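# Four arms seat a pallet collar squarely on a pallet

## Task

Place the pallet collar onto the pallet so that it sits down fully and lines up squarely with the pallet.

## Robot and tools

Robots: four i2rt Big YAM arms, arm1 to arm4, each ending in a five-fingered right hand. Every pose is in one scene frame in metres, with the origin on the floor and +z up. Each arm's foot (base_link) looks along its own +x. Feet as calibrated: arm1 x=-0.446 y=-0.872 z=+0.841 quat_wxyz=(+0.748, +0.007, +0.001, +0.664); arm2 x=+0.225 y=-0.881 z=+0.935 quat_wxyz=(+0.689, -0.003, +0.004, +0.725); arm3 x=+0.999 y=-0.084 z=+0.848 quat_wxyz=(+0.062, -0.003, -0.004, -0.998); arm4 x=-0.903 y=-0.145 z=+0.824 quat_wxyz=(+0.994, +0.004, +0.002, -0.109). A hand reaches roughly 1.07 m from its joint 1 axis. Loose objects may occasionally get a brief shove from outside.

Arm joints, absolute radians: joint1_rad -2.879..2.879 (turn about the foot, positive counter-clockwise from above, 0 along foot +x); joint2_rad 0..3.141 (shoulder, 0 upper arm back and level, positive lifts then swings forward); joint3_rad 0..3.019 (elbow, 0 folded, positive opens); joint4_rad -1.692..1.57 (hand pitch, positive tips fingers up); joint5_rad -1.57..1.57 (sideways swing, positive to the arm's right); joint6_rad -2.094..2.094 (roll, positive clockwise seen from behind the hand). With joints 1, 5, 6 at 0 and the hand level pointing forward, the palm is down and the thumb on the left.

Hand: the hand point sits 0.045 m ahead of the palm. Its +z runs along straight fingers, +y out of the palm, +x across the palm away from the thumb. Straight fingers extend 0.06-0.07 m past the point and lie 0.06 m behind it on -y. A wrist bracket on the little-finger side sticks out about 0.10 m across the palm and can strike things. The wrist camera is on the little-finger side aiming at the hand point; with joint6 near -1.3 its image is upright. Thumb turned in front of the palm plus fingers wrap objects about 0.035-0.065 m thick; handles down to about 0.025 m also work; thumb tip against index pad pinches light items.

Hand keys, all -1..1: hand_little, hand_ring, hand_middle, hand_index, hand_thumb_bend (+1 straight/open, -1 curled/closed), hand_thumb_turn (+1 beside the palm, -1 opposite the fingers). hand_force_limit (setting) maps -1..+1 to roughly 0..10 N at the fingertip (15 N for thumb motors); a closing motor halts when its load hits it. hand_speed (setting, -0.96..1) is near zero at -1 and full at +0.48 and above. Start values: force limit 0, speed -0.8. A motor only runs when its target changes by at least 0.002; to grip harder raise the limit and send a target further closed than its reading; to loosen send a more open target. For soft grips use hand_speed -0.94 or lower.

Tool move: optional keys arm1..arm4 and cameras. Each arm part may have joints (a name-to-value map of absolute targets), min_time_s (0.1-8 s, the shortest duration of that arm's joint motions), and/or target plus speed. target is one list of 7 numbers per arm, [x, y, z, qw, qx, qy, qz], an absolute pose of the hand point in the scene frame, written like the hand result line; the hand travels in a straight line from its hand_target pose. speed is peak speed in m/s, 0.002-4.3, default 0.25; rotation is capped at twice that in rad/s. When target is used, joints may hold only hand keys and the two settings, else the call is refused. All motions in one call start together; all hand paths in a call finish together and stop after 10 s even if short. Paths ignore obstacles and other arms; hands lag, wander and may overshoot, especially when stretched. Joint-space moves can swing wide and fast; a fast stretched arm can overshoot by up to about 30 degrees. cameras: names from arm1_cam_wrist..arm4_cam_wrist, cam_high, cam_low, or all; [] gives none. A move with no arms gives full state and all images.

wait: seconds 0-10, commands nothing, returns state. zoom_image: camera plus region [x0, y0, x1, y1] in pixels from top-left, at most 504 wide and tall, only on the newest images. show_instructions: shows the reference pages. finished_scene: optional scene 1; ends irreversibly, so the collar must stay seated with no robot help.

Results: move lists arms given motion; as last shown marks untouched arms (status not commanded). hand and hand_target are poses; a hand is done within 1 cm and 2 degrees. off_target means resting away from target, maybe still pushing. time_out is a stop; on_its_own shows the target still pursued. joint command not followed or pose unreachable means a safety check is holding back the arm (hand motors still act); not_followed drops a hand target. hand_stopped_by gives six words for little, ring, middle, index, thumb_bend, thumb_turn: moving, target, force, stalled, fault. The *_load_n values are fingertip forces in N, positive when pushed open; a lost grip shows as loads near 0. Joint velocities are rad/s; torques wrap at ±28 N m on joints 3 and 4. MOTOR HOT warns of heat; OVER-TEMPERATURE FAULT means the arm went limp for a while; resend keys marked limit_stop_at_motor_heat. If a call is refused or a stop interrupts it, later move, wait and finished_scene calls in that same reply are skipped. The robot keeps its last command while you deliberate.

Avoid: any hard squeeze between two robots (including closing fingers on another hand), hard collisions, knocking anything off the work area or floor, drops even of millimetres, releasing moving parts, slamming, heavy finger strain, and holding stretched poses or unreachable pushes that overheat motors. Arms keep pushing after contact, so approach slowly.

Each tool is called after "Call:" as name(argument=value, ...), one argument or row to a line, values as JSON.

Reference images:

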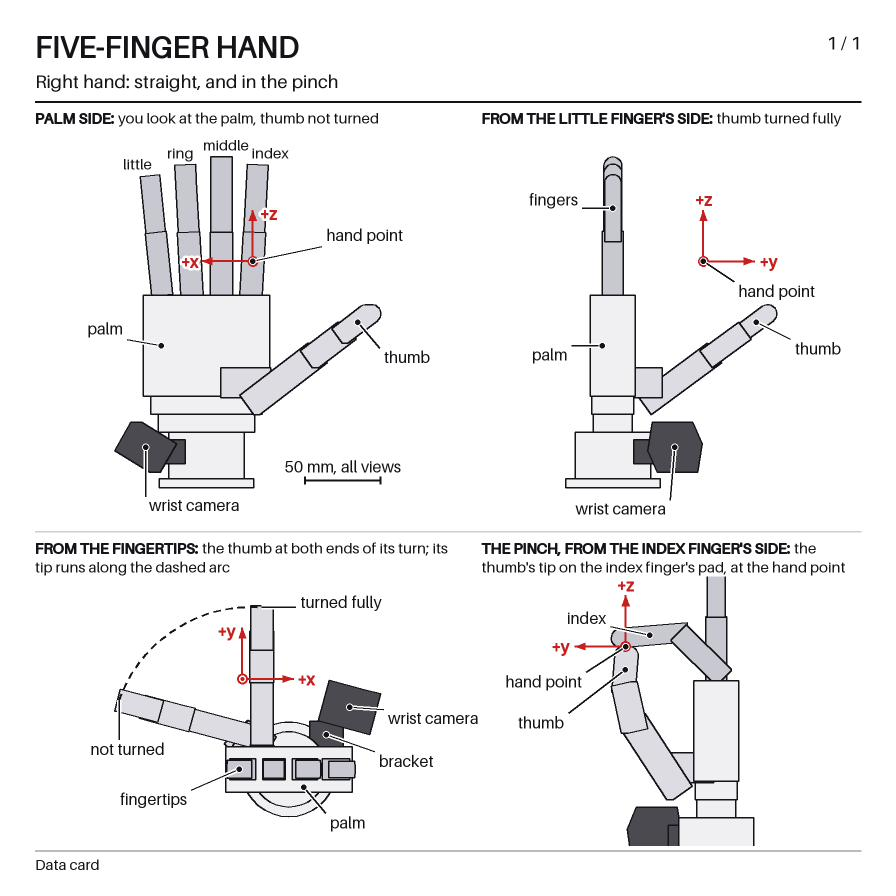

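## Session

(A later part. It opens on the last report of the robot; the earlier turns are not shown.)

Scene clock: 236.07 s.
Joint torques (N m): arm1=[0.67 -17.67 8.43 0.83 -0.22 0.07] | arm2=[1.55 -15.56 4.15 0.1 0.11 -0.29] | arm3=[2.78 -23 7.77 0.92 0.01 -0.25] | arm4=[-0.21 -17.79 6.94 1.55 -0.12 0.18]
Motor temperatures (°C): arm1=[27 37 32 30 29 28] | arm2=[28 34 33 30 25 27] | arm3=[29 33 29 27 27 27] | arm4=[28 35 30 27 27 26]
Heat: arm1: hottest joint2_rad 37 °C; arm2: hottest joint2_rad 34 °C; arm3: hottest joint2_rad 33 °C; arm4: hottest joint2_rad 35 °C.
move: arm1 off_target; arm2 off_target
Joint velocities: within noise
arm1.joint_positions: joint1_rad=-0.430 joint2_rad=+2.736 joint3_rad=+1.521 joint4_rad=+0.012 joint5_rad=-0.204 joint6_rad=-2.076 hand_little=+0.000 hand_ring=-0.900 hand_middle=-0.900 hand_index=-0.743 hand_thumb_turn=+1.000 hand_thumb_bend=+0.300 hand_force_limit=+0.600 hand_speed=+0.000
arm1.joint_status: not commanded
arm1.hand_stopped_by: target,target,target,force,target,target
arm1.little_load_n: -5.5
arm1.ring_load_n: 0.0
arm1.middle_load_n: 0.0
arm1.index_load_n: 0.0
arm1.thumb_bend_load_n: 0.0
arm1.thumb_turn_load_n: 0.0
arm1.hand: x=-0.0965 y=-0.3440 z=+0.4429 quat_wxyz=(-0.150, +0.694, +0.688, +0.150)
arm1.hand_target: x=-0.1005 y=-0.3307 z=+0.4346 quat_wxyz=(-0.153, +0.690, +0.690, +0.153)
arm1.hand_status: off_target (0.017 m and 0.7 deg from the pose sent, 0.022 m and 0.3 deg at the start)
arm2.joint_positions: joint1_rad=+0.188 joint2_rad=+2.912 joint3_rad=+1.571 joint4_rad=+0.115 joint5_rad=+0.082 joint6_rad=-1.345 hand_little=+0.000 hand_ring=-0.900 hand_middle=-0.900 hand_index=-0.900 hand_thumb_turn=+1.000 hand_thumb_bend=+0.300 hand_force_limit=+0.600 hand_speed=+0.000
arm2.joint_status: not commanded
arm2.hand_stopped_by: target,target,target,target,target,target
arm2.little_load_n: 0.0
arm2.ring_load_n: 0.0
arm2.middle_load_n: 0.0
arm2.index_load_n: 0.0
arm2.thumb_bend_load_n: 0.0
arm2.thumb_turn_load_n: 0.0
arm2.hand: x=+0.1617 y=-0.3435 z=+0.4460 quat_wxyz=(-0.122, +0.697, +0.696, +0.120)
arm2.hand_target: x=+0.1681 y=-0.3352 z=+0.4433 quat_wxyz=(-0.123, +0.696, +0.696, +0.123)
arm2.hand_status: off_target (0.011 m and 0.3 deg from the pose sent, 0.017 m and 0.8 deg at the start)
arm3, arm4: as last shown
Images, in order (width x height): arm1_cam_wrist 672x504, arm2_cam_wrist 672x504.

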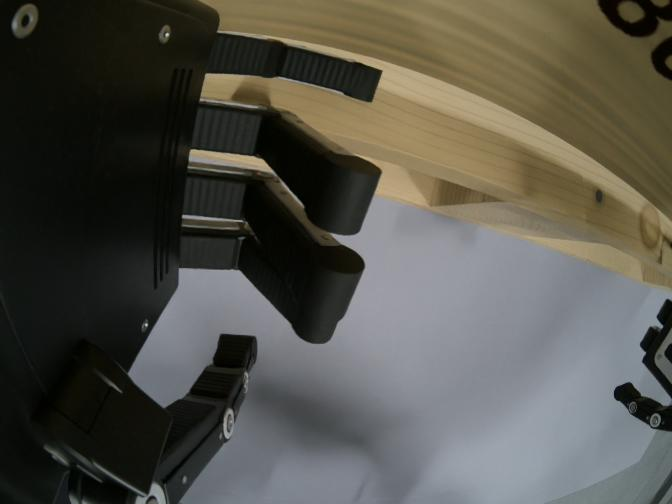

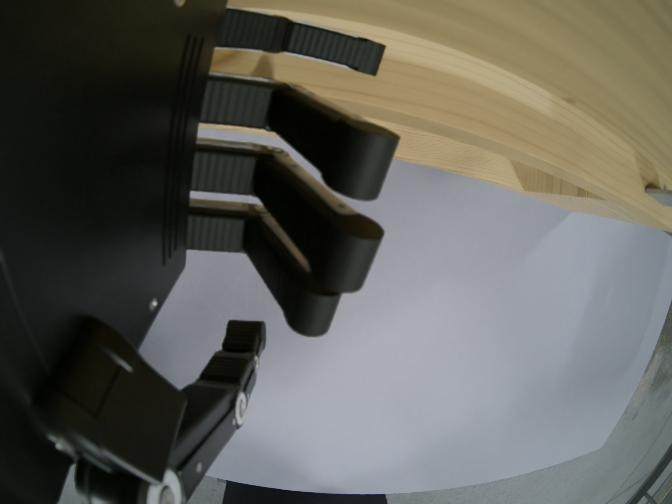

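Call:
move(
  arm1={"target":[-0.10,-0.375,0.452,0.2302,-0.6686,-0.6686,-0.2302],"speed":0.12},
  arm2={"target":[0.168,-0.375,0.452,0.2302,-0.6686,-0.6686,-0.2302],"speed":0.12},
)

Call:
move(
  arm1={"target":[-0.10,-0.350,0.428,0.2302,-0.6686,-0.6686,-0.2302],"speed":0.08},
  arm2={"target":[0.168,-0.350,0.428,0.2302,-0.6686,-0.6686,-0.2302],"speed":0.08},
  cameras=["arm1_cam_wrist","arm2_cam_wrist"],
)

Scene clock: 238.70 s.
Joint torques (N m): arm1=[-0.32 -19.14 2.44 1.57 -0.4 -0.1] | arm2=[3.55 -13.8 0.55 1.54 0.32 -0.24] | arm3=[2.14 -23.3 7.82 1.06 -0.02 -0.22] | arm4=[-0.15 -17.79 6.95 1.57 -0.12 0.18]
Motor temperatures (°C): arm1=[27 37 31 30 29 28] | arm2=[28 34 33 30 25 27] | arm3=[28 33 29 27 27 27] | arm4=[28 35 30 27 27 26]
Heat: arm1: hottest joint2_rad 37 °C; arm2: hottest joint2_rad 34 °C; arm3: hottest joint2_rad 33 °C; arm4: hottest joint2_rad 35 °C.
move: arm1 off_target; arm2 done
Joint velocities: within noise
arm1.joint_positions: joint1_rad=-0.497 joint2_rad=+2.735 joint3_rad=+1.310 joint4_rad=+0.397 joint5_rad=-0.353 joint6_rad=-2.086 hand_little=+0.000 hand_ring=-0.900 hand_middle=-0.900 hand_index=-0.743 hand_thumb_turn=+1.000 hand_thumb_bend=+0.300 hand_force_limit=+0.600 hand_speed=+0.000
arm1.joint_status: not commanded
arm1.hand_stopped_by: target,target,target,force,target,target
arm1.little_load_n: 0.0
arm1.ring_load_n: 0.0
arm1.middle_load_n: 0.0
arm1.index_load_n: 0.0
arm1.thumb_bend_load_n: 0.0
arm1.thumb_turn_load_n: 0.0
arm1.hand: x=-0.1061 y=-0.3784 z=+0.4435 quat_wxyz=(-0.229, +0.673, +0.669, +0.220)
arm1.hand_target: x=-0.1000 y=-0.3751 z=+0.4519 quat_wxyz=(-0.230, +0.669, +0.669, +0.230)
arm1.hand_status: off_target (0.011 m and 1.3 deg from the pose sent, 0.033 m and 13.6 deg at the start)
arm2.joint_positions: joint1_rad=+0.213 joint2_rad=+2.947 joint3_rad=+1.331 joint4_rad=+0.691 joint5_rad=+0.169 joint6_rad=-1.346 hand_little=+0.000 hand_ring=-0.900 hand_middle=-0.900 hand_index=-0.900 hand_thumb_turn=+1.000 hand_thumb_bend=+0.300 hand_force_limit=+0.600 hand_speed=+0.000
arm2.joint_status: not commanded
arm2.hand_stopped_by: target,target,target,target,target,target
arm2.little_load_n: 0.0
arm2.ring_load_n: 0.0
arm2.middle_load_n: 0.0
arm2.index_load_n: 0.0
arm2.thumb_bend_load_n: 0.0
arm2.thumb_turn_load_n: 0.0
arm2.hand: x=+0.1726 y=-0.3721 z=+0.4545 quat_wxyz=(-0.227, +0.676, +0.663, +0.228)
arm2.hand_target: x=+0.1682 y=-0.3751 z=+0.4520 quat_wxyz=(-0.230, +0.669, +0.669, +0.230)
arm2.hand_status: done (0.006 m and 1.1 deg from the pose sent, 0.033 m and 18.3 deg at the start)
arm3, arm4: as last shown
pictures: none

Scene clock: 240.07 s.
Joint torques (N m): arm1=[0.15 -16.56 5.53 0.85 -0.39 0.02] | arm2=[2.2 -13.98 2.06 0.44 0.11 -0.29] | arm3=[3.43 -22.59 7.68 0.87 0.04 -0.25] | arm4=[-0.21 -17.79 6.97 1.55 -0.12 0.18]
Motor temperatures (°C): arm1=[27 37 31 30 29 28] | arm2=[28 34 33 30 25 27] | arm3=[28 33 29 27 27 27] | arm4=[28 35 30 27 27 26]
Heat: arm1: hottest joint2_rad 37 °C; arm2: hottest joint2_rad 34 °C; arm3: hottest joint2_rad 33 °C; arm4: hottest joint2_rad 35 °C.
move: arm1 off_target; arm2 done
Joint velocities: within noise
arm1.joint_positions: joint1_rad=-0.482 joint2_rad=+2.766 joint3_rad=+1.391 joint4_rad=+0.390 joint5_rad=-0.340 joint6_rad=-2.076 hand_little=+0.000 hand_ring=-0.900 hand_middle=-0.900 hand_index=-0.743 hand_thumb_turn=+1.000 hand_thumb_bend=+0.300 hand_force_limit=+0.600 hand_speed=+0.000
arm1.joint_status: not commanded
arm1.hand_stopped_by: target,target,target,force,target,target
arm1.little_load_n: 0.0
arm1.ring_load_n: 0.0
arm1.middle_load_n: 0.0
arm1.index_load_n: 0.5
arm1.thumb_bend_load_n: 0.0
arm1.thumb_turn_load_n: 0.0
arm1.hand: x=-0.0936 y=-0.3490 z=+0.4415 quat_wxyz=(-0.229, +0.666, +0.668, +0.239)
arm1.hand_target: x=-0.1002 y=-0.3504 z=+0.4285 quat_wxyz=(-0.230, +0.669, +0.669, +0.230)
arm1.hand_status: off_target (0.015 m and 1.1 deg from the pose sent, 0.033 m and 1.3 deg at the start)
arm2.joint_positions: joint1_rad=+0.213 joint2_rad=+3.004 joint3_rad=+1.441 joint4_rad=+0.663 joint5_rad=+0.165 joint6_rad=-1.352 hand_little=+0.000 hand_ring=-0.900 hand_middle=-0.900 hand_index=-0.900 hand_thumb_turn=+1.000 hand_thumb_bend=+0.300 hand_force_limit=+0.600 hand_speed=+0.000
arm2.joint_status: not commanded
arm2.hand_stopped_by: target,target,target,target,target,target
arm2.little_load_n: 0.0
arm2.ring_load_n: 0.0
arm2.middle_load_n: 0.0
arm2.index_load_n: 0.0
arm2.thumb_bend_load_n: 0.5
arm2.thumb_turn_load_n: 0.0
arm2.hand: x=+0.1653 y=-0.3472 z=+0.4351 quat_wxyz=(-0.237, +0.671, +0.662, +0.232)
arm2.hand_target: x=+0.1681 y=-0.3502 z=+0.4281 quat_wxyz=(-0.230, +0.669, +0.668, +0.230)
arm2.hand_status: done (0.008 m and 1.2 deg from the pose sent, 0.035 m and 1.1 deg at the start)
arm3, arm4: as last shown
Images, in order (width x height): arm1_cam_wrist 672x504, arm2_cam_wrist 672x504.

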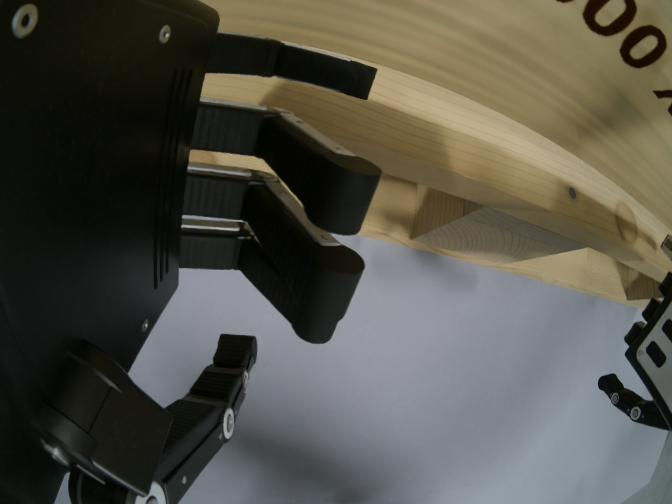

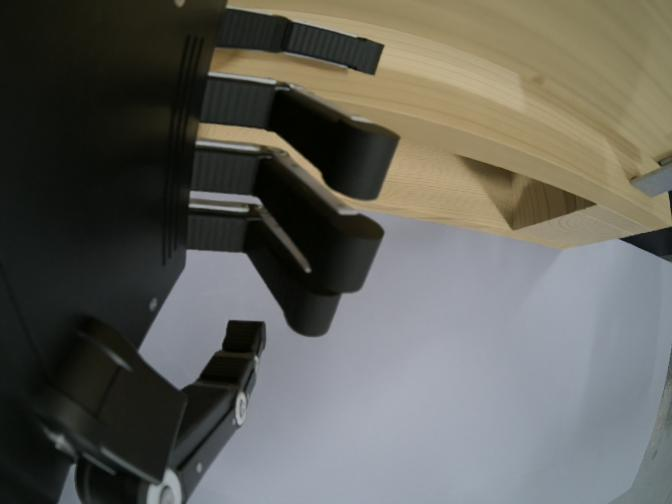

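Call:
move(
  arm1={"target":[-0.10,-0.350,0.414,0.2302,-0.6686,-0.6686,-0.2302],"speed":0.08},
  arm2={"target":[0.168,-0.335,0.426,0.2302,-0.6686,-0.6686,-0.2302],"speed":0.05},
  cameras=["arm1_cam_wrist","arm2_cam_wrist"],
)

Call:
zoom_image(
  camera="arm1_cam_wrist",
  region=[180, 0, 480, 200],
)

Call:
zoom_image(
  camera="arm2_cam_wrist",
  region=[180, 0, 480, 200],
)

Scene clock: 241.23 s.
Joint torques (N m): arm1=[0.15 -16.62 5.42 0.98 -0.35 0.05] | arm2=[1.73 -14.1 2.7 0.43 0.14 -0.28] | arm3=[2.37 -22.65 7.83 1.05 -0.04 -0.22] | arm4=[-0.15 -17.79 6.95 1.55 -0.12 0.18]
Motor temperatures (°C): arm1=[27 37 31 30 29 28] | arm2=[28 34 33 30 25 27] | arm3=[28 34 29 27 27 27] | arm4=[28 35 30 27 27 26]
Heat: arm1: hottest joint2_rad 37 °C; arm2: hottest joint2_rad 34 °C; arm3: hottest joint2_rad 34 °C; arm4: hottest joint2_rad 35 °C.
move: arm1 off_target; arm2 done
Joint velocities: within noise
arm1.joint_positions: joint1_rad=-0.482 joint2_rad=+2.799 joint3_rad=+1.421 joint4_rad=+0.390 joint5_rad=-0.340 joint6_rad=-2.076 hand_little=+0.000 hand_ring=-0.900 hand_middle=-0.900 hand_index=-0.743 hand_thumb_turn=+1.000 hand_thumb_bend=+0.300 hand_force_limit=+0.600 hand_speed=+0.000
arm1.joint_status: not commanded
arm1.hand_stopped_by: target,target,target,force,target,target
arm1.little_load_n: 0.0
arm1.ring_load_n: 0.5
arm1.middle_load_n: 0.5
arm1.index_load_n: 0.5
arm1.thumb_bend_load_n: -0.5
arm1.thumb_turn_load_n: 0.0
arm1.hand: x=-0.0936 y=-0.3487 z=+0.4282 quat_wxyz=(-0.229, +0.667, +0.668, +0.238)
arm1.hand_target: x=-0.1003 y=-0.3505 z=+0.4144 quat_wxyz=(-0.230, +0.669, +0.669, +0.230)
arm1.hand_status: off_target (0.016 m and 0.9 deg from the pose sent, 0.028 m and 1.1 deg at the start)
arm2.joint_positions: joint1_rad=+0.213 joint2_rad=+3.013 joint3_rad=+1.480 joint4_rad=+0.622 joint5_rad=+0.159 joint6_rad=-1.358 hand_little=+0.000 hand_ring=-0.900 hand_middle=-0.900 hand_index=-0.900 hand_thumb_turn=+1.000 hand_thumb_bend=+0.300 hand_force_limit=+0.600 hand_speed=+0.000
arm2.joint_status: not commanded
arm2.hand_stopped_by: target,target,target,target,target,target
arm2.little_load_n: 0.0
arm2.ring_load_n: 0.0
arm2.middle_load_n: 0.0
arm2.index_load_n: 0.0
arm2.thumb_bend_load_n: 0.0
arm2.thumb_turn_load_n: 0.0
arm2.hand: x=+0.1622 y=-0.3385 z=+0.4302 quat_wxyz=(-0.234, +0.670, +0.666, +0.228)
arm2.hand_target: x=+0.1681 y=-0.3351 z=+0.4263 quat_wxyz=(-0.230, +0.669, +0.668, +0.230)
arm2.hand_status: done (0.008 m and 0.5 deg from the pose sent, 0.015 m and 1.2 deg at the start)
arm3, arm4: as last shown
arm4.thumb_turn_load_n: -0.5
Images, in order (width x height): arm1_cam_wrist 672x504, arm2_cam_wrist 672x504.

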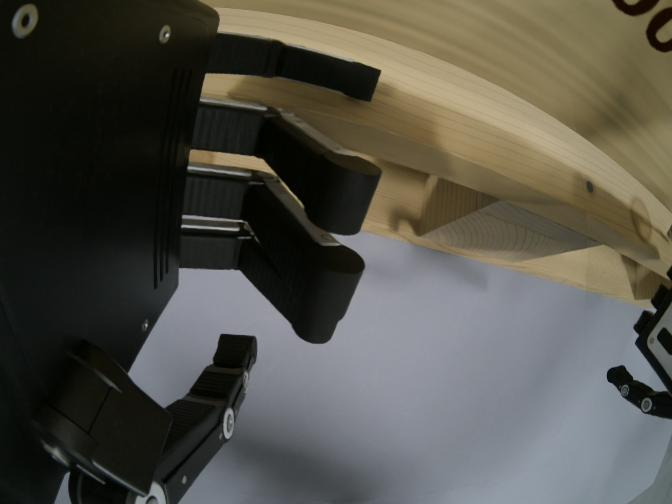

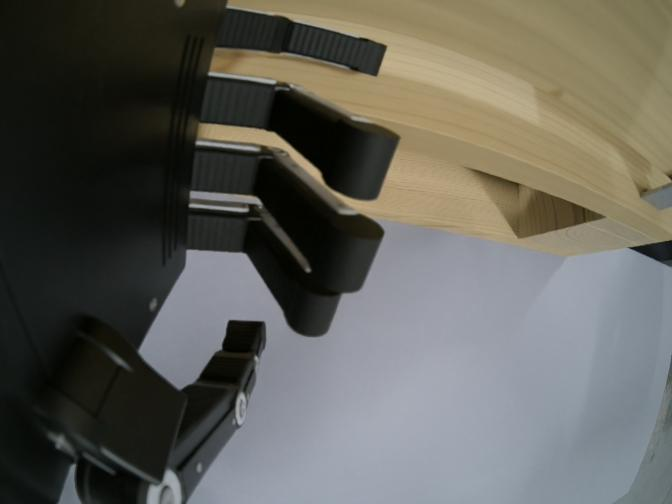

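Scaled by 1.680 from the camera's image (finer frame: 960x720).

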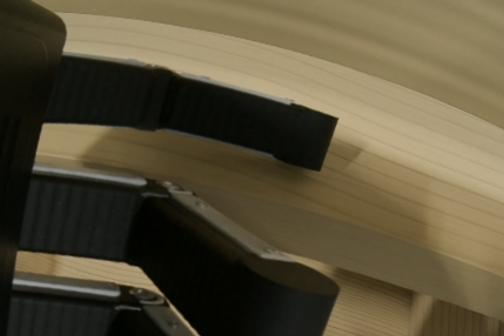

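Scaled by 1.680 from the camera's image (finer frame: 960x720).

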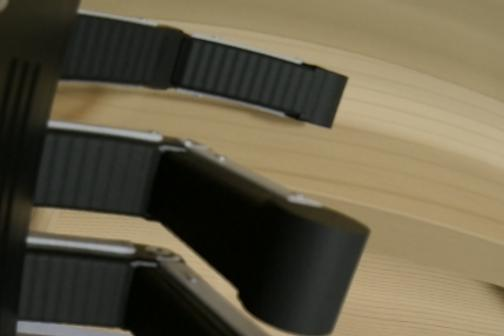

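Call:
move(
  arm1={"target":[-0.10,-0.326,0.418,0.2302,-0.6686,-0.6686,-0.2302],"speed":0.05},
  arm2={"target":[0.168,-0.320,0.426,0.2302,-0.6686,-0.6686,-0.2302],"speed":0.05},
  cameras=["arm1_cam_wrist","arm2_cam_wrist"],
)

Call:
zoom_image(
  camera="arm1_cam_wrist",
  region=[180, 0, 480, 200],
)

Call:
zoom_image(
  camera="arm2_cam_wrist",
  region=[180, 0, 480, 200],
)

Scene clock: 242.37 s.
Joint torques (N m): arm1=[0.79 -17.73 6.94 0.87 -0.26 0.08] | arm2=[1.2 -14.8 3.62 0.47 0.1 -0.26] | arm3=[2.55 -22.95 7.83 1.09 0.01 -0.19] | arm4=[-0.21 -17.85 6.94 1.55 -0.12 0.18]
Motor temperatures (°C): arm1=[27 37 31 30 29 28] | arm2=[28 34 33 30 25 27] | arm3=[28 34 29 27 27 27] | arm4=[28 35 30 27 27 26]
Heat: arm1: hottest joint2_rad 37 °C; arm2: hottest joint2_rad 34 °C; arm3: hottest joint2_rad 34 °C; arm4: hottest joint2_rad 35 °C.
move: arm1 off_target; arm2 off_target
Joint velocities: within noise
arm1.joint_positions: joint1_rad=-0.465 joint2_rad=+2.803 joint3_rad=+1.459 joint4_rad=+0.351 joint5_rad=-0.327 joint6_rad=-2.059 hand_little=+0.000 hand_ring=-0.900 hand_middle=-0.900 hand_index=-0.743 hand_thumb_turn=+1.000 hand_thumb_bend=+0.300 hand_force_limit=+0.600 hand_speed=+0.000
arm1.joint_status: not commanded
arm1.hand_stopped_by: target,target,target,force,target,target
arm1.little_load_n: -5.0
arm1.ring_load_n: 0.0
arm1.middle_load_n: 0.5
arm1.index_load_n: 0.0
arm1.thumb_bend_load_n: 0.0
arm1.thumb_turn_load_n: 0.0
arm1.hand: x=-0.0946 y=-0.3355 z=+0.4278 quat_wxyz=(-0.227, +0.669, +0.668, +0.233)
arm1.hand_target: x=-0.1004 y=-0.3267 z=+0.4184 quat_wxyz=(-0.230, +0.669, +0.669, +0.230)
arm1.hand_status: off_target (0.015 m and 0.5 deg from the pose sent, 0.026 m and 0.9 deg at the start)
arm2.joint_positions: joint1_rad=+0.210 joint2_rad=+3.018 joint3_rad=+1.507 joint4_rad=+0.585 joint5_rad=+0.156 joint6_rad=-1.367 hand_little=+0.000 hand_ring=-0.900 hand_middle=-0.900 hand_index=-0.900 hand_thumb_turn=+1.000 hand_thumb_bend=+0.300 hand_force_limit=+0.600 hand_speed=+0.000
arm2.joint_status: not commanded
arm2.hand_stopped_by: target,target,target,target,target,target
arm2.little_load_n: -2.5
arm2.ring_load_n: 0.0
arm2.middle_load_n: 0.0
arm2.index_load_n: 0.0
arm2.thumb_bend_load_n: 0.0
arm2.thumb_turn_load_n: 0.0
arm2.hand: x=+0.1623 y=-0.3336 z=+0.4267 quat_wxyz=(-0.227, +0.669, +0.671, +0.225)
arm2.hand_target: x=+0.1681 y=-0.3203 z=+0.4266 quat_wxyz=(-0.230, +0.668, +0.669, +0.230)
arm2.hand_status: off_target (0.015 m and 0.8 deg from the pose sent, 0.020 m and 0.5 deg at the start)
arm3, arm4: as last shown
arm4.thumb_turn_load_n: 0.0
Images, in order (width x height): arm1_cam_wrist 672x504, arm2_cam_wrist 672x504.

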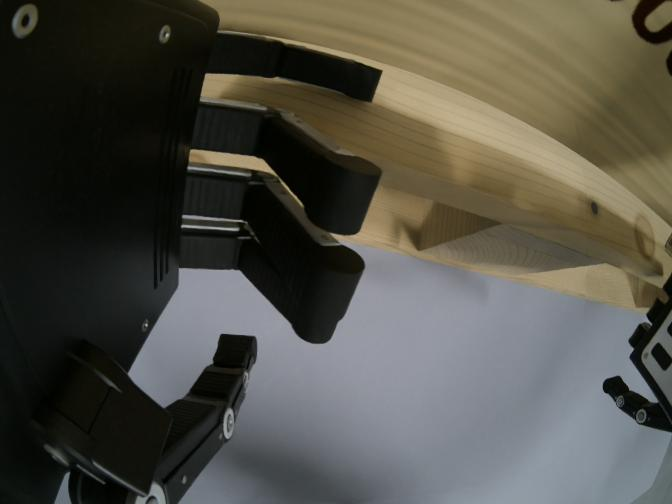

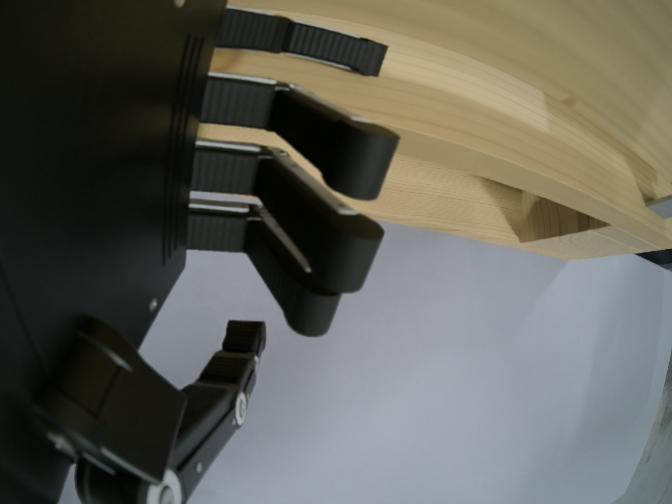

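Scaled by 1.680 from the camera's image (finer frame: 960x720).

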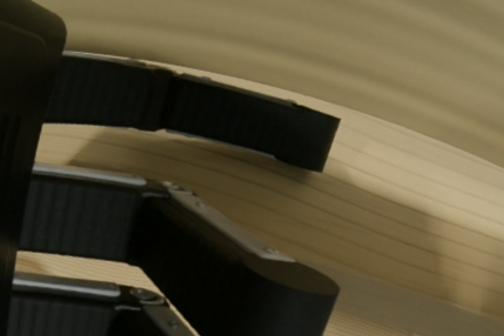

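Scaled by 1.680 from the camera's image (finer frame: 960x720).

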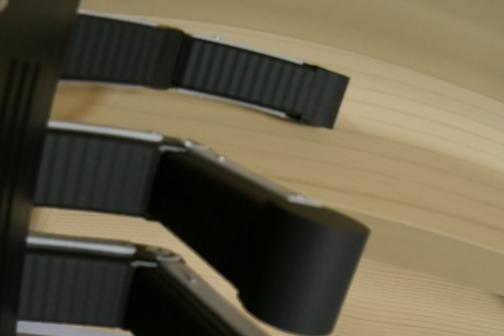

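Call:
move(
  arm1={"target":[-0.10,-0.314,0.425,0.2302,-0.6686,-0.6686,-0.2302],"speed":0.05},
  arm2={"target":[0.168,-0.312,0.431,0.2302,-0.6686,-0.6686,-0.2302],"speed":0.05},
  cameras=["arm1_cam_wrist","arm2_cam_wrist"],
)

Call:
zoom_image(
  camera="arm1_cam_wrist",
  region=[180, 0, 480, 200],
)

Call:
zoom_image(
  camera="arm2_cam_wrist",
  region=[180, 0, 480, 200],
)

Scene clock: 243.47 s.
Joint torques (N m): arm1=[1.14 -17.67 7.87 0.64 -0.22 0.22] | arm2=[0.91 -15.85 3.75 0.43 0.02 -0.23] | arm3=[2.43 -22.89 7.76 1.02 -0.01 -0.22] | arm4=[-0.15 -17.79 6.95 1.55 -0.12 0.18]
Motor temperatures (°C): arm1=[27 37 31 30 29 28] | arm2=[28 34 33 30 25 27] | arm3=[28 34 29 27 27 27] | arm4=[28 35 30 27 27 26]
Heat: arm1: hottest joint2_rad 37 °C; arm2: hottest joint2_rad 34 °C; arm3: hottest joint2_rad 34 °C; arm4: hottest joint2_rad 35 °C.
move: arm1 off_target; arm2 off_target
Joint velocities: within noise
arm1.joint_positions: joint1_rad=-0.462 joint2_rad=+2.803 joint3_rad=+1.466 joint4_rad=+0.333 joint5_rad=-0.323 joint6_rad=-2.058 hand_little=-0.001 hand_ring=-0.900 hand_middle=-0.900 hand_index=-0.743 hand_thumb_turn=+1.000 hand_thumb_bend=+0.300 hand_force_limit=+0.600 hand_speed=+0.000
arm1.joint_status: not commanded
arm1.hand_stopped_by: target,target,target,force,target,target
arm1.little_load_n: -12.0
arm1.ring_load_n: 0.0
arm1.middle_load_n: 0.0
arm1.index_load_n: 0.0
arm1.thumb_bend_load_n: 0.0
arm1.thumb_turn_load_n: 0.0
arm1.hand: x=-0.0954 y=-0.3349 z=+0.4268 quat_wxyz=(-0.224, +0.671, +0.669, +0.228)
arm1.hand_target: x=-0.1006 y=-0.3147 z=+0.4259 quat_wxyz=(-0.230, +0.668, +0.669, +0.230)
arm1.hand_status: off_target (0.021 m and 0.8 deg from the pose sent, 0.022 m and 0.5 deg at the start)
arm2.joint_positions: joint1_rad=+0.210 joint2_rad=+3.018 joint3_rad=+1.512 joint4_rad=+0.570 joint5_rad=+0.156 joint6_rad=-1.375 hand_little=+0.000 hand_ring=-0.900 hand_middle=-0.900 hand_index=-0.900 hand_thumb_turn=+1.000 hand_thumb_bend=+0.300 hand_force_limit=+0.600 hand_speed=+0.000
arm2.joint_status: not commanded
arm2.hand_stopped_by: target,target,target,target,target,target
arm2.little_load_n: -5.0
arm2.ring_load_n: 0.0
arm2.middle_load_n: 0.0
arm2.index_load_n: 0.0
arm2.thumb_bend_load_n: 0.0
arm2.thumb_turn_load_n: 0.0
arm2.hand: x=+0.1625 y=-0.3330 z=+0.4261 quat_wxyz=(-0.222, +0.667, +0.675, +0.223)
arm2.hand_target: x=+0.1681 y=-0.3124 z=+0.4319 quat_wxyz=(-0.230, +0.668, +0.669, +0.230)
arm2.hand_status: off_target (0.022 m and 1.4 deg from the pose sent, 0.023 m and 0.8 deg at the start)
arm3.joint_positions: joint1_rad=-0.914 joint2_rad=+3.126 joint3_rad=+2.074 joint4_rad=+0.971 joint5_rad=-0.768 joint6_rad=-1.621 hand_little=-0.120 hand_ring=-0.120 hand_middle=-0.120 hand_index=-0.120 hand_thumb_turn=+1.000 hand_thumb_bend=+0.300 hand_force_limit=+0.900 hand_speed=+0.000
arm3.joint_status: not commanded
arm3.hand_stopped_by: target,target,target,target,target,target
arm3.little_load_n: 0.0
arm3.ring_load_n: 0.0
arm3.middle_load_n: 0.0
arm3.index_load_n: 0.0
arm3.thumb_bend_load_n: 0.0
arm3.thumb_turn_load_n: 0.0
arm3.hand: x=+0.3393 y=+0.4504 z=+0.5356 quat_wxyz=(+0.688, -0.012, -0.725, -0.002)
arm3.hand_target: x=+0.3312 y=+0.4442 z=+0.5313 quat_wxyz=(+0.686, -0.007, -0.727, +0.000)
arm3.hand_status: not commanded
arm4.joint_positions: joint1_rad=+1.106 joint2_rad=+3.117 joint3_rad=+1.991 joint4_rad=+1.054 joint5_rad=+0.880 joint6_rad=+1.591 hand_little=-0.120 hand_ring=-0.120 hand_middle=-0.120 hand_index=-0.120 hand_thumb_turn=+1.000 hand_thumb_bend=+0.300 hand_force_limit=+0.900 hand_speed=+0.000
arm4.joint_status: not commanded
arm4.hand_stopped_by: target,target,target,target,target,target
arm4.little_load_n: 0.0
arm4.ring_load_n: 0.0
arm4.middle_load_n: 0.0
arm4.index_load_n: 0.0
arm4.thumb_bend_load_n: 0.0
arm4.thumb_turn_load_n: 0.0
arm4.hand: x=-0.3035 y=+0.4149 z=+0.5681 quat_wxyz=(-0.689, +0.012, -0.724, +0.008)
arm4.hand_target: x=-0.3004 y=+0.4195 z=+0.5708 quat_wxyz=(-0.692, +0.006, -0.722, +0.001)
arm4.hand_status: not commanded
Images, in order (width x height): arm1_cam_wrist 672x504, arm2_cam_wrist 672x504.

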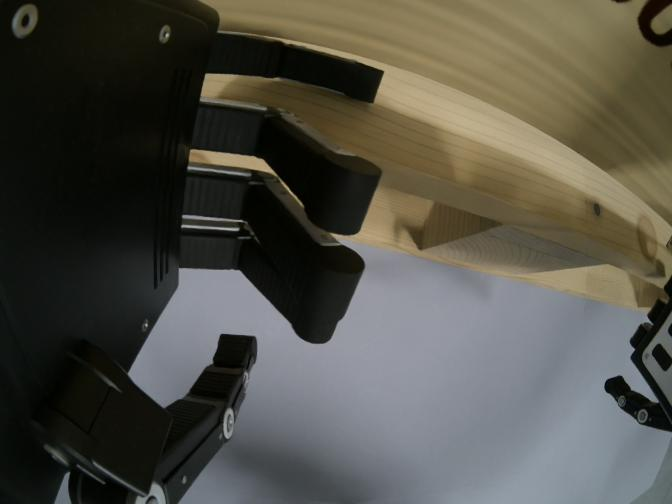

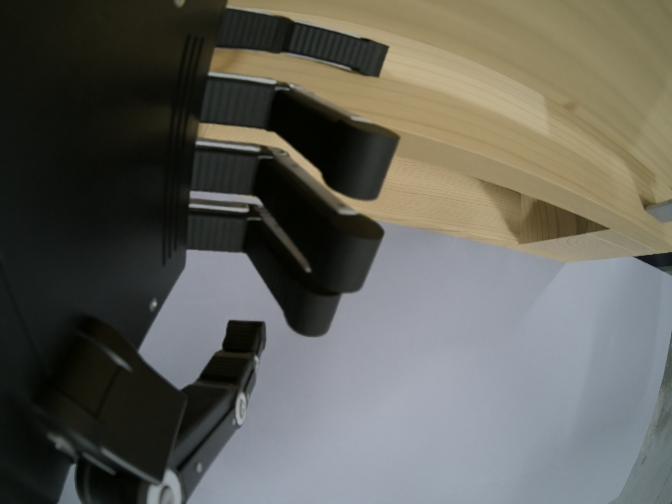

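Scaled by 1.680 from the camera's image (finer frame: 960x720).

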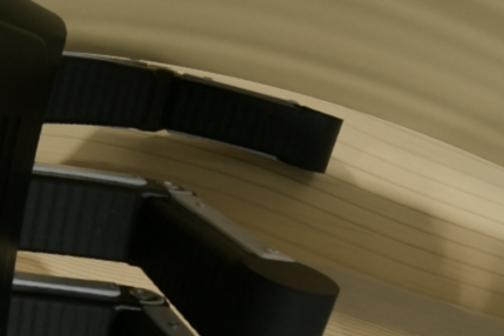

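Scaled by 1.680 from the camera's image (finer frame: 960x720).

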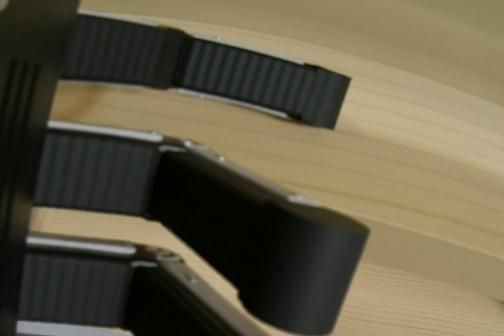

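Call:
move(
  arm1={"target":[-0.10,-0.38,0.450,0.2302,-0.6686,-0.6686,-0.2302],"speed":0.12},
  arm2={"target":[0.168,-0.375,0.450,0.2302,-0.6686,-0.6686,-0.2302],"speed":0.12},
)

Call:
move(
  arm1={"target":[-0.15,-0.48,0.50,0.5,-0.866,0,0],"speed":0.25},
  cameras=["arm1_cam_wrist","arm2_cam_wrist"],
)

Scene clock: 245.93 s.
Joint torques (N m): arm1=[-0.67 -18.84 2.44 1.44 -0.37 -0.12] | arm2=[3.78 -15.44 0.38 1.58 0.32 -0.04] | arm3=[3.25 -23.3 7.68 1.07 0.04 -0.26] | arm4=[-0.15 -17.79 6.95 1.54 -0.12 0.18]
Motor temperatures (°C): arm1=[27 37 31 30 29 28] | arm2=[28 34 33 30 25 27] | arm3=[28 34 29 27 27 27] | arm4=[28 35 30 27 27 26]
Heat: arm1: hottest joint2_rad 37 °C; arm2: hottest joint2_rad 34 °C; arm3: hottest joint2_rad 34 °C; arm4: hottest joint2_rad 35 °C.
move: arm1 done; arm2 off_target
Joint velocities: within noise
arm1.joint_positions: joint1_rad=-0.510 joint2_rad=+2.737 joint3_rad=+1.302 joint4_rad=+0.407 joint5_rad=-0.356 joint6_rad=-2.092 hand_little=+0.000 hand_ring=-0.900 hand_middle=-0.900 hand_index=-0.743 hand_thumb_turn=+1.000 hand_thumb_bend=+0.300 hand_force_limit=+0.600 hand_speed=+0.000
arm1.joint_status: not commanded
arm1.hand_stopped_by: target,target,target,force,target,target
arm1.little_load_n: 0.0
arm1.ring_load_n: 0.0
arm1.middle_load_n: 0.0
arm1.index_load_n: 0.0
arm1.thumb_bend_load_n: 0.0
arm1.thumb_turn_load_n: 0.0
arm1.hand: x=-0.1027 y=-0.3849 z=+0.4422 quat_wxyz=(-0.228, +0.674, +0.666, +0.221)
arm1.hand_target: x=-0.0999 y=-0.3801 z=+0.4499 quat_wxyz=(-0.230, +0.669, +0.669, +0.230)
arm1.hand_status: done (0.010 m and 1.3 deg from the pose sent, 0.051 m and 0.8 deg at the start)
arm2.joint_positions: joint1_rad=+0.212 joint2_rad=+2.980 joint3_rad=+1.336 joint4_rad=+0.692 joint5_rad=+0.168 joint6_rad=-1.369 hand_little=+0.000 hand_ring=-0.900 hand_middle=-0.900 hand_index=-0.900 hand_thumb_turn=+1.000 hand_thumb_bend=+0.300 hand_force_limit=+0.600 hand_speed=+0.000
arm2.joint_status: not commanded
arm2.hand_stopped_by: target,target,target,target,target,target
arm2.little_load_n: 0.0
arm2.ring_load_n: 0.0
arm2.middle_load_n: 0.0
arm2.index_load_n: 0.0
arm2.thumb_bend_load_n: 0.0
arm2.thumb_turn_load_n: 0.0
arm2.hand: x=+0.1778 y=-0.3871 z=+0.4406 quat_wxyz=(-0.214, +0.670, +0.675, +0.224)
arm2.hand_target: x=+0.1679 y=-0.3751 z=+0.4499 quat_wxyz=(-0.230, +0.669, +0.669, +0.230)
arm2.hand_status: off_target (0.018 m and 2.2 deg from the pose sent, 0.049 m and 1.4 deg at the start)
arm3, arm4: as last shown
arm4.thumb_bend_load_n: -0.5
pictures: none

Scene clock: 250.10 s.
Joint torques (N m): arm1=[-0.44 -14.56 0.64 1.73 -0.51 0.07] | arm2=[3.55 -15.5 0.32 1.51 0.32 -0.03] | arm3=[2.78 -23.06 7.77 1.09 -0.02 -0.23] | arm4=[-0.21 -17.79 6.95 1.55 -0.12 0.18]
Motor temperatures (°C): arm1=[27 36 31 30 29 28] | arm2=[28 34 33 30 25 27] | arm3=[28 34 29 27 27 27] | arm4=[28 36 30 27 27 26]
Heat: arm1: hottest joint2_rad 36 °C; arm2: hottest joint2_rad 34 °C; arm3: hottest joint2_rad 34 °C; arm4: hottest joint2_rad 36 °C.
move: arm1 off_target
Joint velocities: within noise
arm1.joint_positions: joint1_rad=-0.790 joint2_rad=+2.653 joint3_rad=+1.030 joint4_rad=+0.871 joint5_rad=-0.746 joint6_rad=-0.597 hand_little=+0.000 hand_ring=-0.900 hand_middle=-0.900 hand_index=-0.743 hand_thumb_turn=+1.000 hand_thumb_bend=+0.300 hand_force_limit=+0.600 hand_speed=+0.000
arm1.joint_status: not commanded
arm1.hand_stopped_by: target,target,target,force,target,target
arm1.little_load_n: 0.0
arm1.ring_load_n: 0.0
arm1.middle_load_n: 0.0
arm1.index_load_n: 0.0
arm1.thumb_bend_load_n: 0.0
arm1.thumb_turn_load_n: -0.5
arm1.hand: x=-0.1434 y=-0.4726 z=+0.5073 quat_wxyz=(-0.503, +0.864, +0.008, +0.005)
arm1.hand_target: x=-0.1500 y=-0.4800 z=+0.5002 quat_wxyz=(-0.500, +0.866, +0.000, +0.000)
arm1.hand_status: off_target (0.012 m and 1.1 deg from the pose sent, 0.121 m and 91.4 deg at the start)
arm2, arm3, arm4: as last shown
arm2.index_load_n: 0.5
arm2.hand: x=+0.1778 y=-0.3871 z=+0.4405 quat_wxyz=(-0.214, +0.670, +0.674, +0.224)
Images, in order (width x height): arm1_cam_wrist 672x504, arm2_cam_wrist 672x504.

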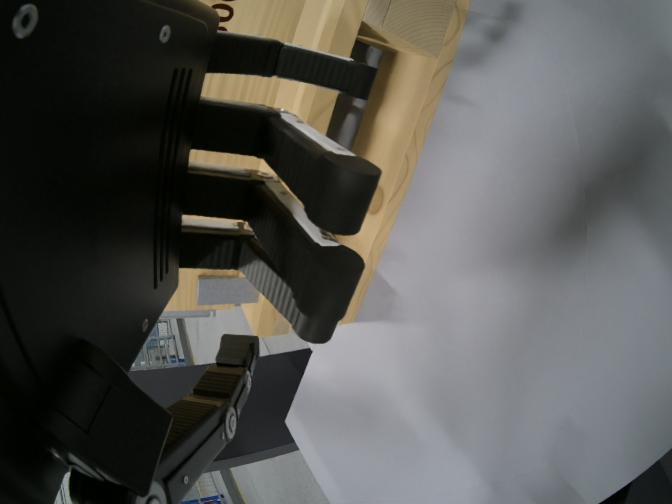

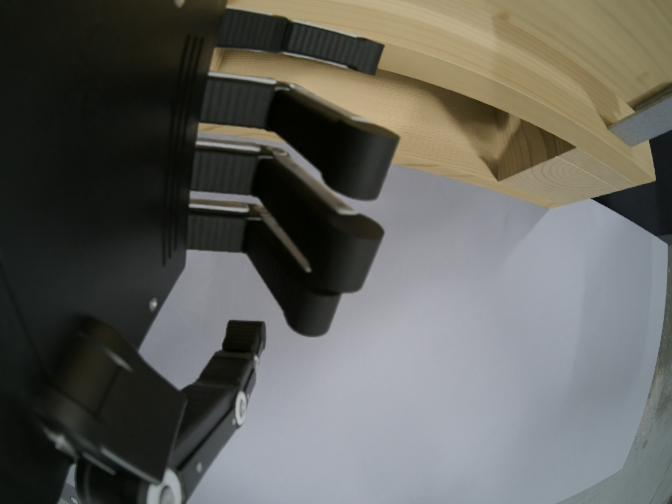

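Call:
zoom_image(
  camera="arm1_cam_wrist",
  region=[180, 0, 480, 340],
)

Scaled by 1.482 from the camera's image (finer frame: 960x720).

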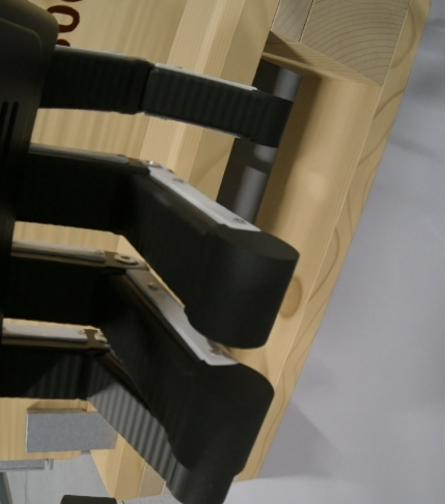

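Call:
move(
  arm1={"target":[-0.10,-0.52,0.56,0.6088,-0.7934,0,0],"speed":0.25,"joints":{"hand_little":-0.9}},
  cameras=["arm1_cam_wrist"],
)

Call:
zoom_image(
  camera="arm1_cam_wrist",
  region=[340, 0, 672, 400],
)

Scene clock: 251.83 s.
Joint torques (N m): arm1=[-0.32 -15.74 0.66 1.77 -0.57 0.08] | arm2=[3.96 -15.33 0.38 1.52 0.32 -0.02] | arm3=[2.55 -22.65 7.72 0.95 -0.03 -0.23] | arm4=[-0.15 -17.79 6.95 1.55 -0.12 0.18]
Motor temperatures (°C): arm1=[27 36 31 30 29 28] | arm2=[28 34 32 30 25 27] | arm3=[28 34 29 27 27 27] | arm4=[28 36 30 27 27 26]
Heat: arm1: hottest joint2_rad 36 °C; arm2: hottest joint2_rad 34 °C; arm3: hottest joint2_rad 34 °C; arm4: hottest joint2_rad 36 °C.
move: arm1 done
Joint velocities: within noise
arm1.joint_positions: joint1_rad=-1.015 joint2_rad=+2.653 joint3_rad=+1.000 joint4_rad=+1.067 joint5_rad=-1.053 joint6_rad=-0.529 hand_little=-0.900 hand_ring=-0.900 hand_middle=-0.900 hand_index=-0.743 hand_thumb_turn=+1.000 hand_thumb_bend=+0.300 hand_force_limit=+0.600 hand_speed=+0.000
arm1.joint_status: all done
arm1.hand_stopped_by: target,target,target,force,target,target
arm1.little_load_n: 0.0
arm1.ring_load_n: 0.0
arm1.middle_load_n: 0.0
arm1.index_load_n: 0.0
arm1.thumb_bend_load_n: 0.0
arm1.thumb_turn_load_n: 0.0
arm1.hand: x=-0.0981 y=-0.5228 z=+0.5559 quat_wxyz=(-0.606, +0.796, -0.004, +0.000)
arm1.hand_target: x=-0.1000 y=-0.5201 z=+0.5599 quat_wxyz=(-0.609, +0.793, +0.000, +0.000)
arm1.hand_status: done (0.005 m and 0.6 deg from the pose sent, 0.083 m and 14.7 deg at the start)
arm2, arm3, arm4: as last shown
arm2.index_load_n: 0.0
arm3.thumb_turn_load_n: -0.5
arm4.thumb_bend_load_n: 0.0
Images, in order (width x height): arm1_cam_wrist 672x504.

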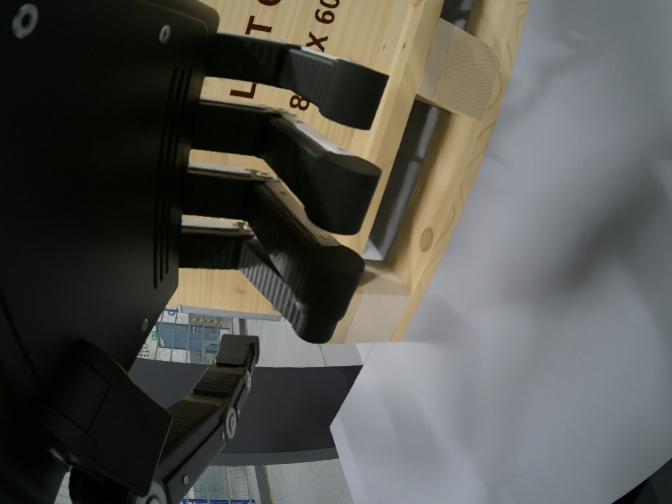

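Scaled by 1.260 from the camera's image (finer frame: 960x720).

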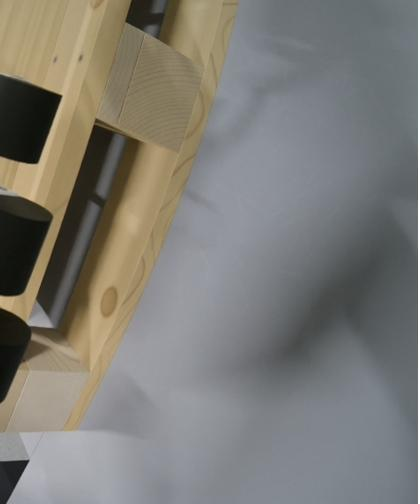

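Call:
zoom_image(
  camera="arm1_cam_wrist",
  region=[320, 0, 460, 110],
)

Scaled by 3.600 from the camera's image (finer frame: 960x720).

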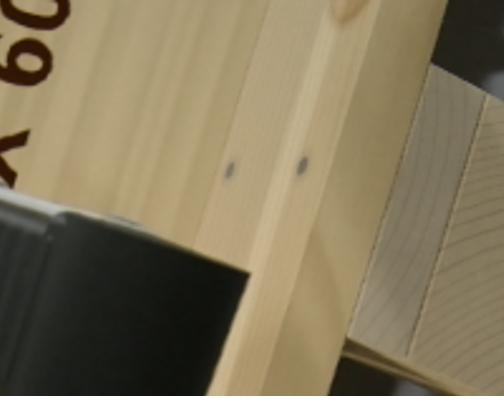

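Call:
move(
  arm1={"target":[-0.10,-0.40,0.50,0.153,-0.6903,-0.6903,-0.153],"speed":0.25,"joints":{"hand_little":0.0}},
  arm2={"target":[0.168,-0.38,0.46,0.153,-0.6903,-0.6903,-0.153],"speed":0.12},
)

Call:
move(
  arm1={"target":[-0.10,-0.352,0.440,0.153,-0.6903,-0.6903,-0.153],"speed":0.1},
  arm2={"target":[0.168,-0.352,0.440,0.153,-0.6903,-0.6903,-0.153],"speed":0.1},
  cameras=["arm1_cam_wrist","arm2_cam_wrist"],
)

Scene clock: 258.43 s.
Joint torques (N m): arm1=[-0.32 -15.91 6.05 0.51 -0.16 -0.09] | arm2=[1.73 -16.09 1.87 0.02 0.11 -0.02] | arm3=[2.96 -22.89 7.73 0.81 -0.01 -0.28] | arm4=[-0.21 -17.79 6.95 1.55 -0.12 0.19]
Motor temperatures (°C): arm1=[27 36 30 30 28 28] | arm2=[28 34 32 29 25 27] | arm3=[28 34 29 27 27 27] | arm4=[28 36 30 27 27 26]
Heat: arm1: hottest joint2_rad 36 °C; arm2: hottest joint2_rad 34 °C; arm3: hottest joint2_rad 34 °C; arm4: hottest joint2_rad 36 °C.
move: arm1 off_target; arm2 off_target
Joint velocities: within noise
arm1.joint_positions: joint1_rad=-0.482 joint2_rad=+2.526 joint3_rad=+1.236 joint4_rad=+0.102 joint5_rad=-0.224 joint6_rad=-2.105 hand_little=+0.000 hand_ring=-0.900 hand_middle=-0.900 hand_index=-0.743 hand_thumb_turn=+1.000 hand_thumb_bend=+0.300 hand_force_limit=+0.600 hand_speed=+0.000
arm1.joint_status: all done
arm1.hand_stopped_by: target,target,target,force,target,target
arm1.little_load_n: 0.0
arm1.ring_load_n: 0.0
arm1.middle_load_n: 0.0
arm1.index_load_n: 0.0
arm1.thumb_bend_load_n: 0.0
arm1.thumb_turn_load_n: 0.0
arm1.hand: x=-0.0994 y=-0.4007 z=+0.5114 quat_wxyz=(-0.155, +0.699, +0.680, +0.160)
arm1.hand_target: x=-0.1005 y=-0.4000 z=+0.5004 quat_wxyz=(-0.152, +0.697, +0.684, +0.155)
arm1.hand_status: off_target (0.011 m and 1.7 deg from the pose sent, 0.135 m and 100.5 deg at the start; a joint's target at an end of its range on 28 of 133 steps)
arm2.joint_positions: joint1_rad=+0.212 joint2_rad=+2.889 joint3_rad=+1.363 joint4_rad=+0.373 joint5_rad=+0.113 joint6_rad=-1.356 hand_little=+0.000 hand_ring=-0.900 hand_middle=-0.900 hand_index=-0.900 hand_thumb_turn=+1.000 hand_thumb_bend=+0.300 hand_force_limit=+0.600 hand_speed=+0.000
arm2.joint_status: not commanded
arm2.hand_stopped_by: target,target,target,target,target,target
arm2.little_load_n: 0.0
arm2.ring_load_n: 0.0
arm2.middle_load_n: 0.5
arm2.index_load_n: 0.0
arm2.thumb_bend_load_n: 0.0
arm2.thumb_turn_load_n: 0.0
arm2.hand: x=+0.1685 y=-0.3938 z=+0.4522 quat_wxyz=(-0.145, +0.683, +0.699, +0.151)
arm2.hand_target: x=+0.1680 y=-0.3801 z=+0.4601 quat_wxyz=(-0.153, +0.690, +0.690, +0.153)
arm2.hand_status: off_target (0.016 m and 1.6 deg from the pose sent, 0.023 m and 11.1 deg at the start)
arm3, arm4: as last shown
arm3.thumb_bend_load_n: 0.5
arm3.thumb_turn_load_n: 0.0
pictures: none

Scene clock: 259.83 s.
Joint torques (N m): arm1=[-0.26 -17.44 6.5 0.65 -0.1 0.02] | arm2=[1.85 -14.56 2.96 0.08 0.07 -0.14] | arm3=[2.49 -23.47 7.73 0.95 -0.01 -0.21] | arm4=[-0.21 -17.79 6.95 1.57 -0.12 0.18]
Motor temperatures (°C): arm1=[27 36 30 30 28 28] | arm2=[28 34 32 29 25 27] | arm3=[28 34 29 27 27 27] | arm4=[28 36 30 27 27 26]
Heat: arm1: hottest joint2_rad 36 °C; arm2: hottest joint2_rad 34 °C; arm3: hottest joint2_rad 34 °C; arm4: hottest joint2_rad 36 °C.
move: arm1 off_target; arm2 done
Joint velocities: within noise
arm1.joint_positions: joint1_rad=-0.441 joint2_rad=+2.706 joint3_rad=+1.465 joint4_rad=+0.059 joint5_rad=-0.215 joint6_rad=-2.095 hand_little=+0.000 hand_ring=-0.900 hand_middle=-0.900 hand_index=-0.743 hand_thumb_turn=+1.000 hand_thumb_bend=+0.300 hand_force_limit=+0.600 hand_speed=+0.000
arm1.joint_status: not commanded
arm1.hand_stopped_by: target,target,target,force,target,target
arm1.little_load_n: 0.5
arm1.ring_load_n: 0.0
arm1.middle_load_n: 0.0
arm1.index_load_n: 0.0
arm1.thumb_bend_load_n: 0.0
arm1.thumb_turn_load_n: 0.0
arm1.hand: x=-0.0960 y=-0.3518 z=+0.4528 quat_wxyz=(-0.155, +0.688, +0.691, +0.160)
arm1.hand_target: x=-0.1001 y=-0.3525 z=+0.4404 quat_wxyz=(-0.153, +0.690, +0.690, +0.153)
arm1.hand_status: off_target (0.013 m and 0.9 deg from the pose sent, 0.086 m and 1.7 deg at the start)
arm2.joint_positions: joint1_rad=+0.201 joint2_rad=+2.915 joint3_rad=+1.483 joint4_rad=+0.306 joint5_rad=+0.107 joint6_rad=-1.356 hand_little=+0.000 hand_ring=-0.900 hand_middle=-0.900 hand_index=-0.900 hand_thumb_turn=+1.000 hand_thumb_bend=+0.300 hand_force_limit=+0.600 hand_speed=+0.000
arm2.joint_status: not commanded
arm2.hand_stopped_by: target,target,target,target,target,target
arm2.little_load_n: 0.0
arm2.ring_load_n: 0.0
arm2.middle_load_n: 0.0
arm2.index_load_n: 0.0
arm2.thumb_bend_load_n: 0.0
arm2.thumb_turn_load_n: 0.0
arm2.hand: x=+0.1617 y=-0.3509 z=+0.4469 quat_wxyz=(-0.158, +0.685, +0.694, +0.156)
arm2.hand_target: x=+0.1679 y=-0.3522 z=+0.4403 quat_wxyz=(-0.153, +0.690, +0.690, +0.153)
arm2.hand_status: done (0.009 m and 0.9 deg from the pose sent, 0.044 m and 1.6 deg at the start)
arm3, arm4: as last shown
arm3.thumb_bend_load_n: 0.0
arm4.thumb_bend_load_n: -0.5
arm4.thumb_turn_load_n: -0.5
Images, in order (width x height): arm1_cam_wrist 672x504, arm2_cam_wrist 672x504.

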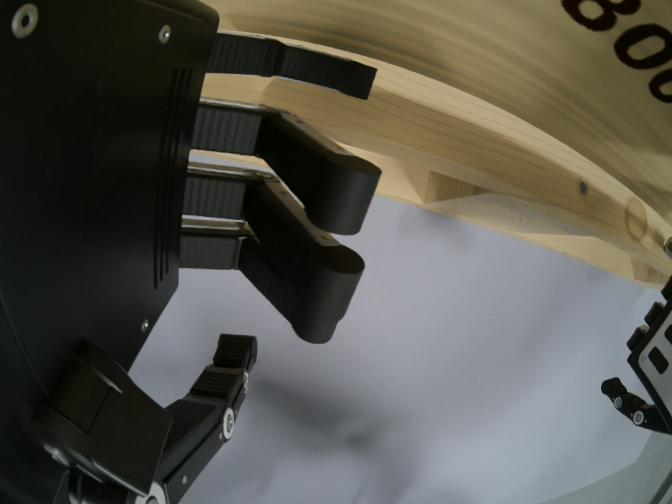

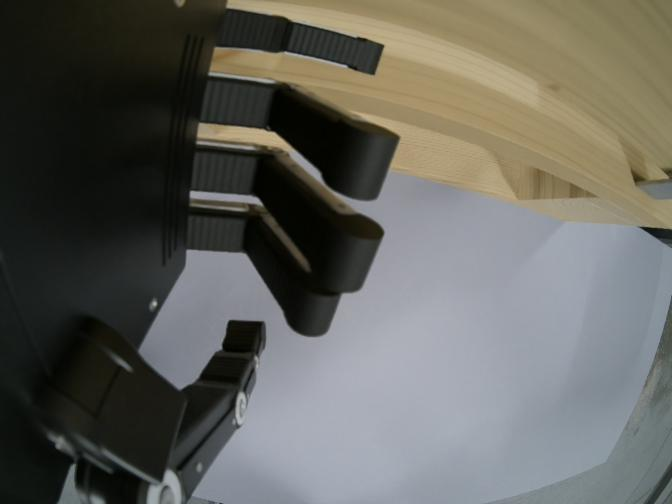

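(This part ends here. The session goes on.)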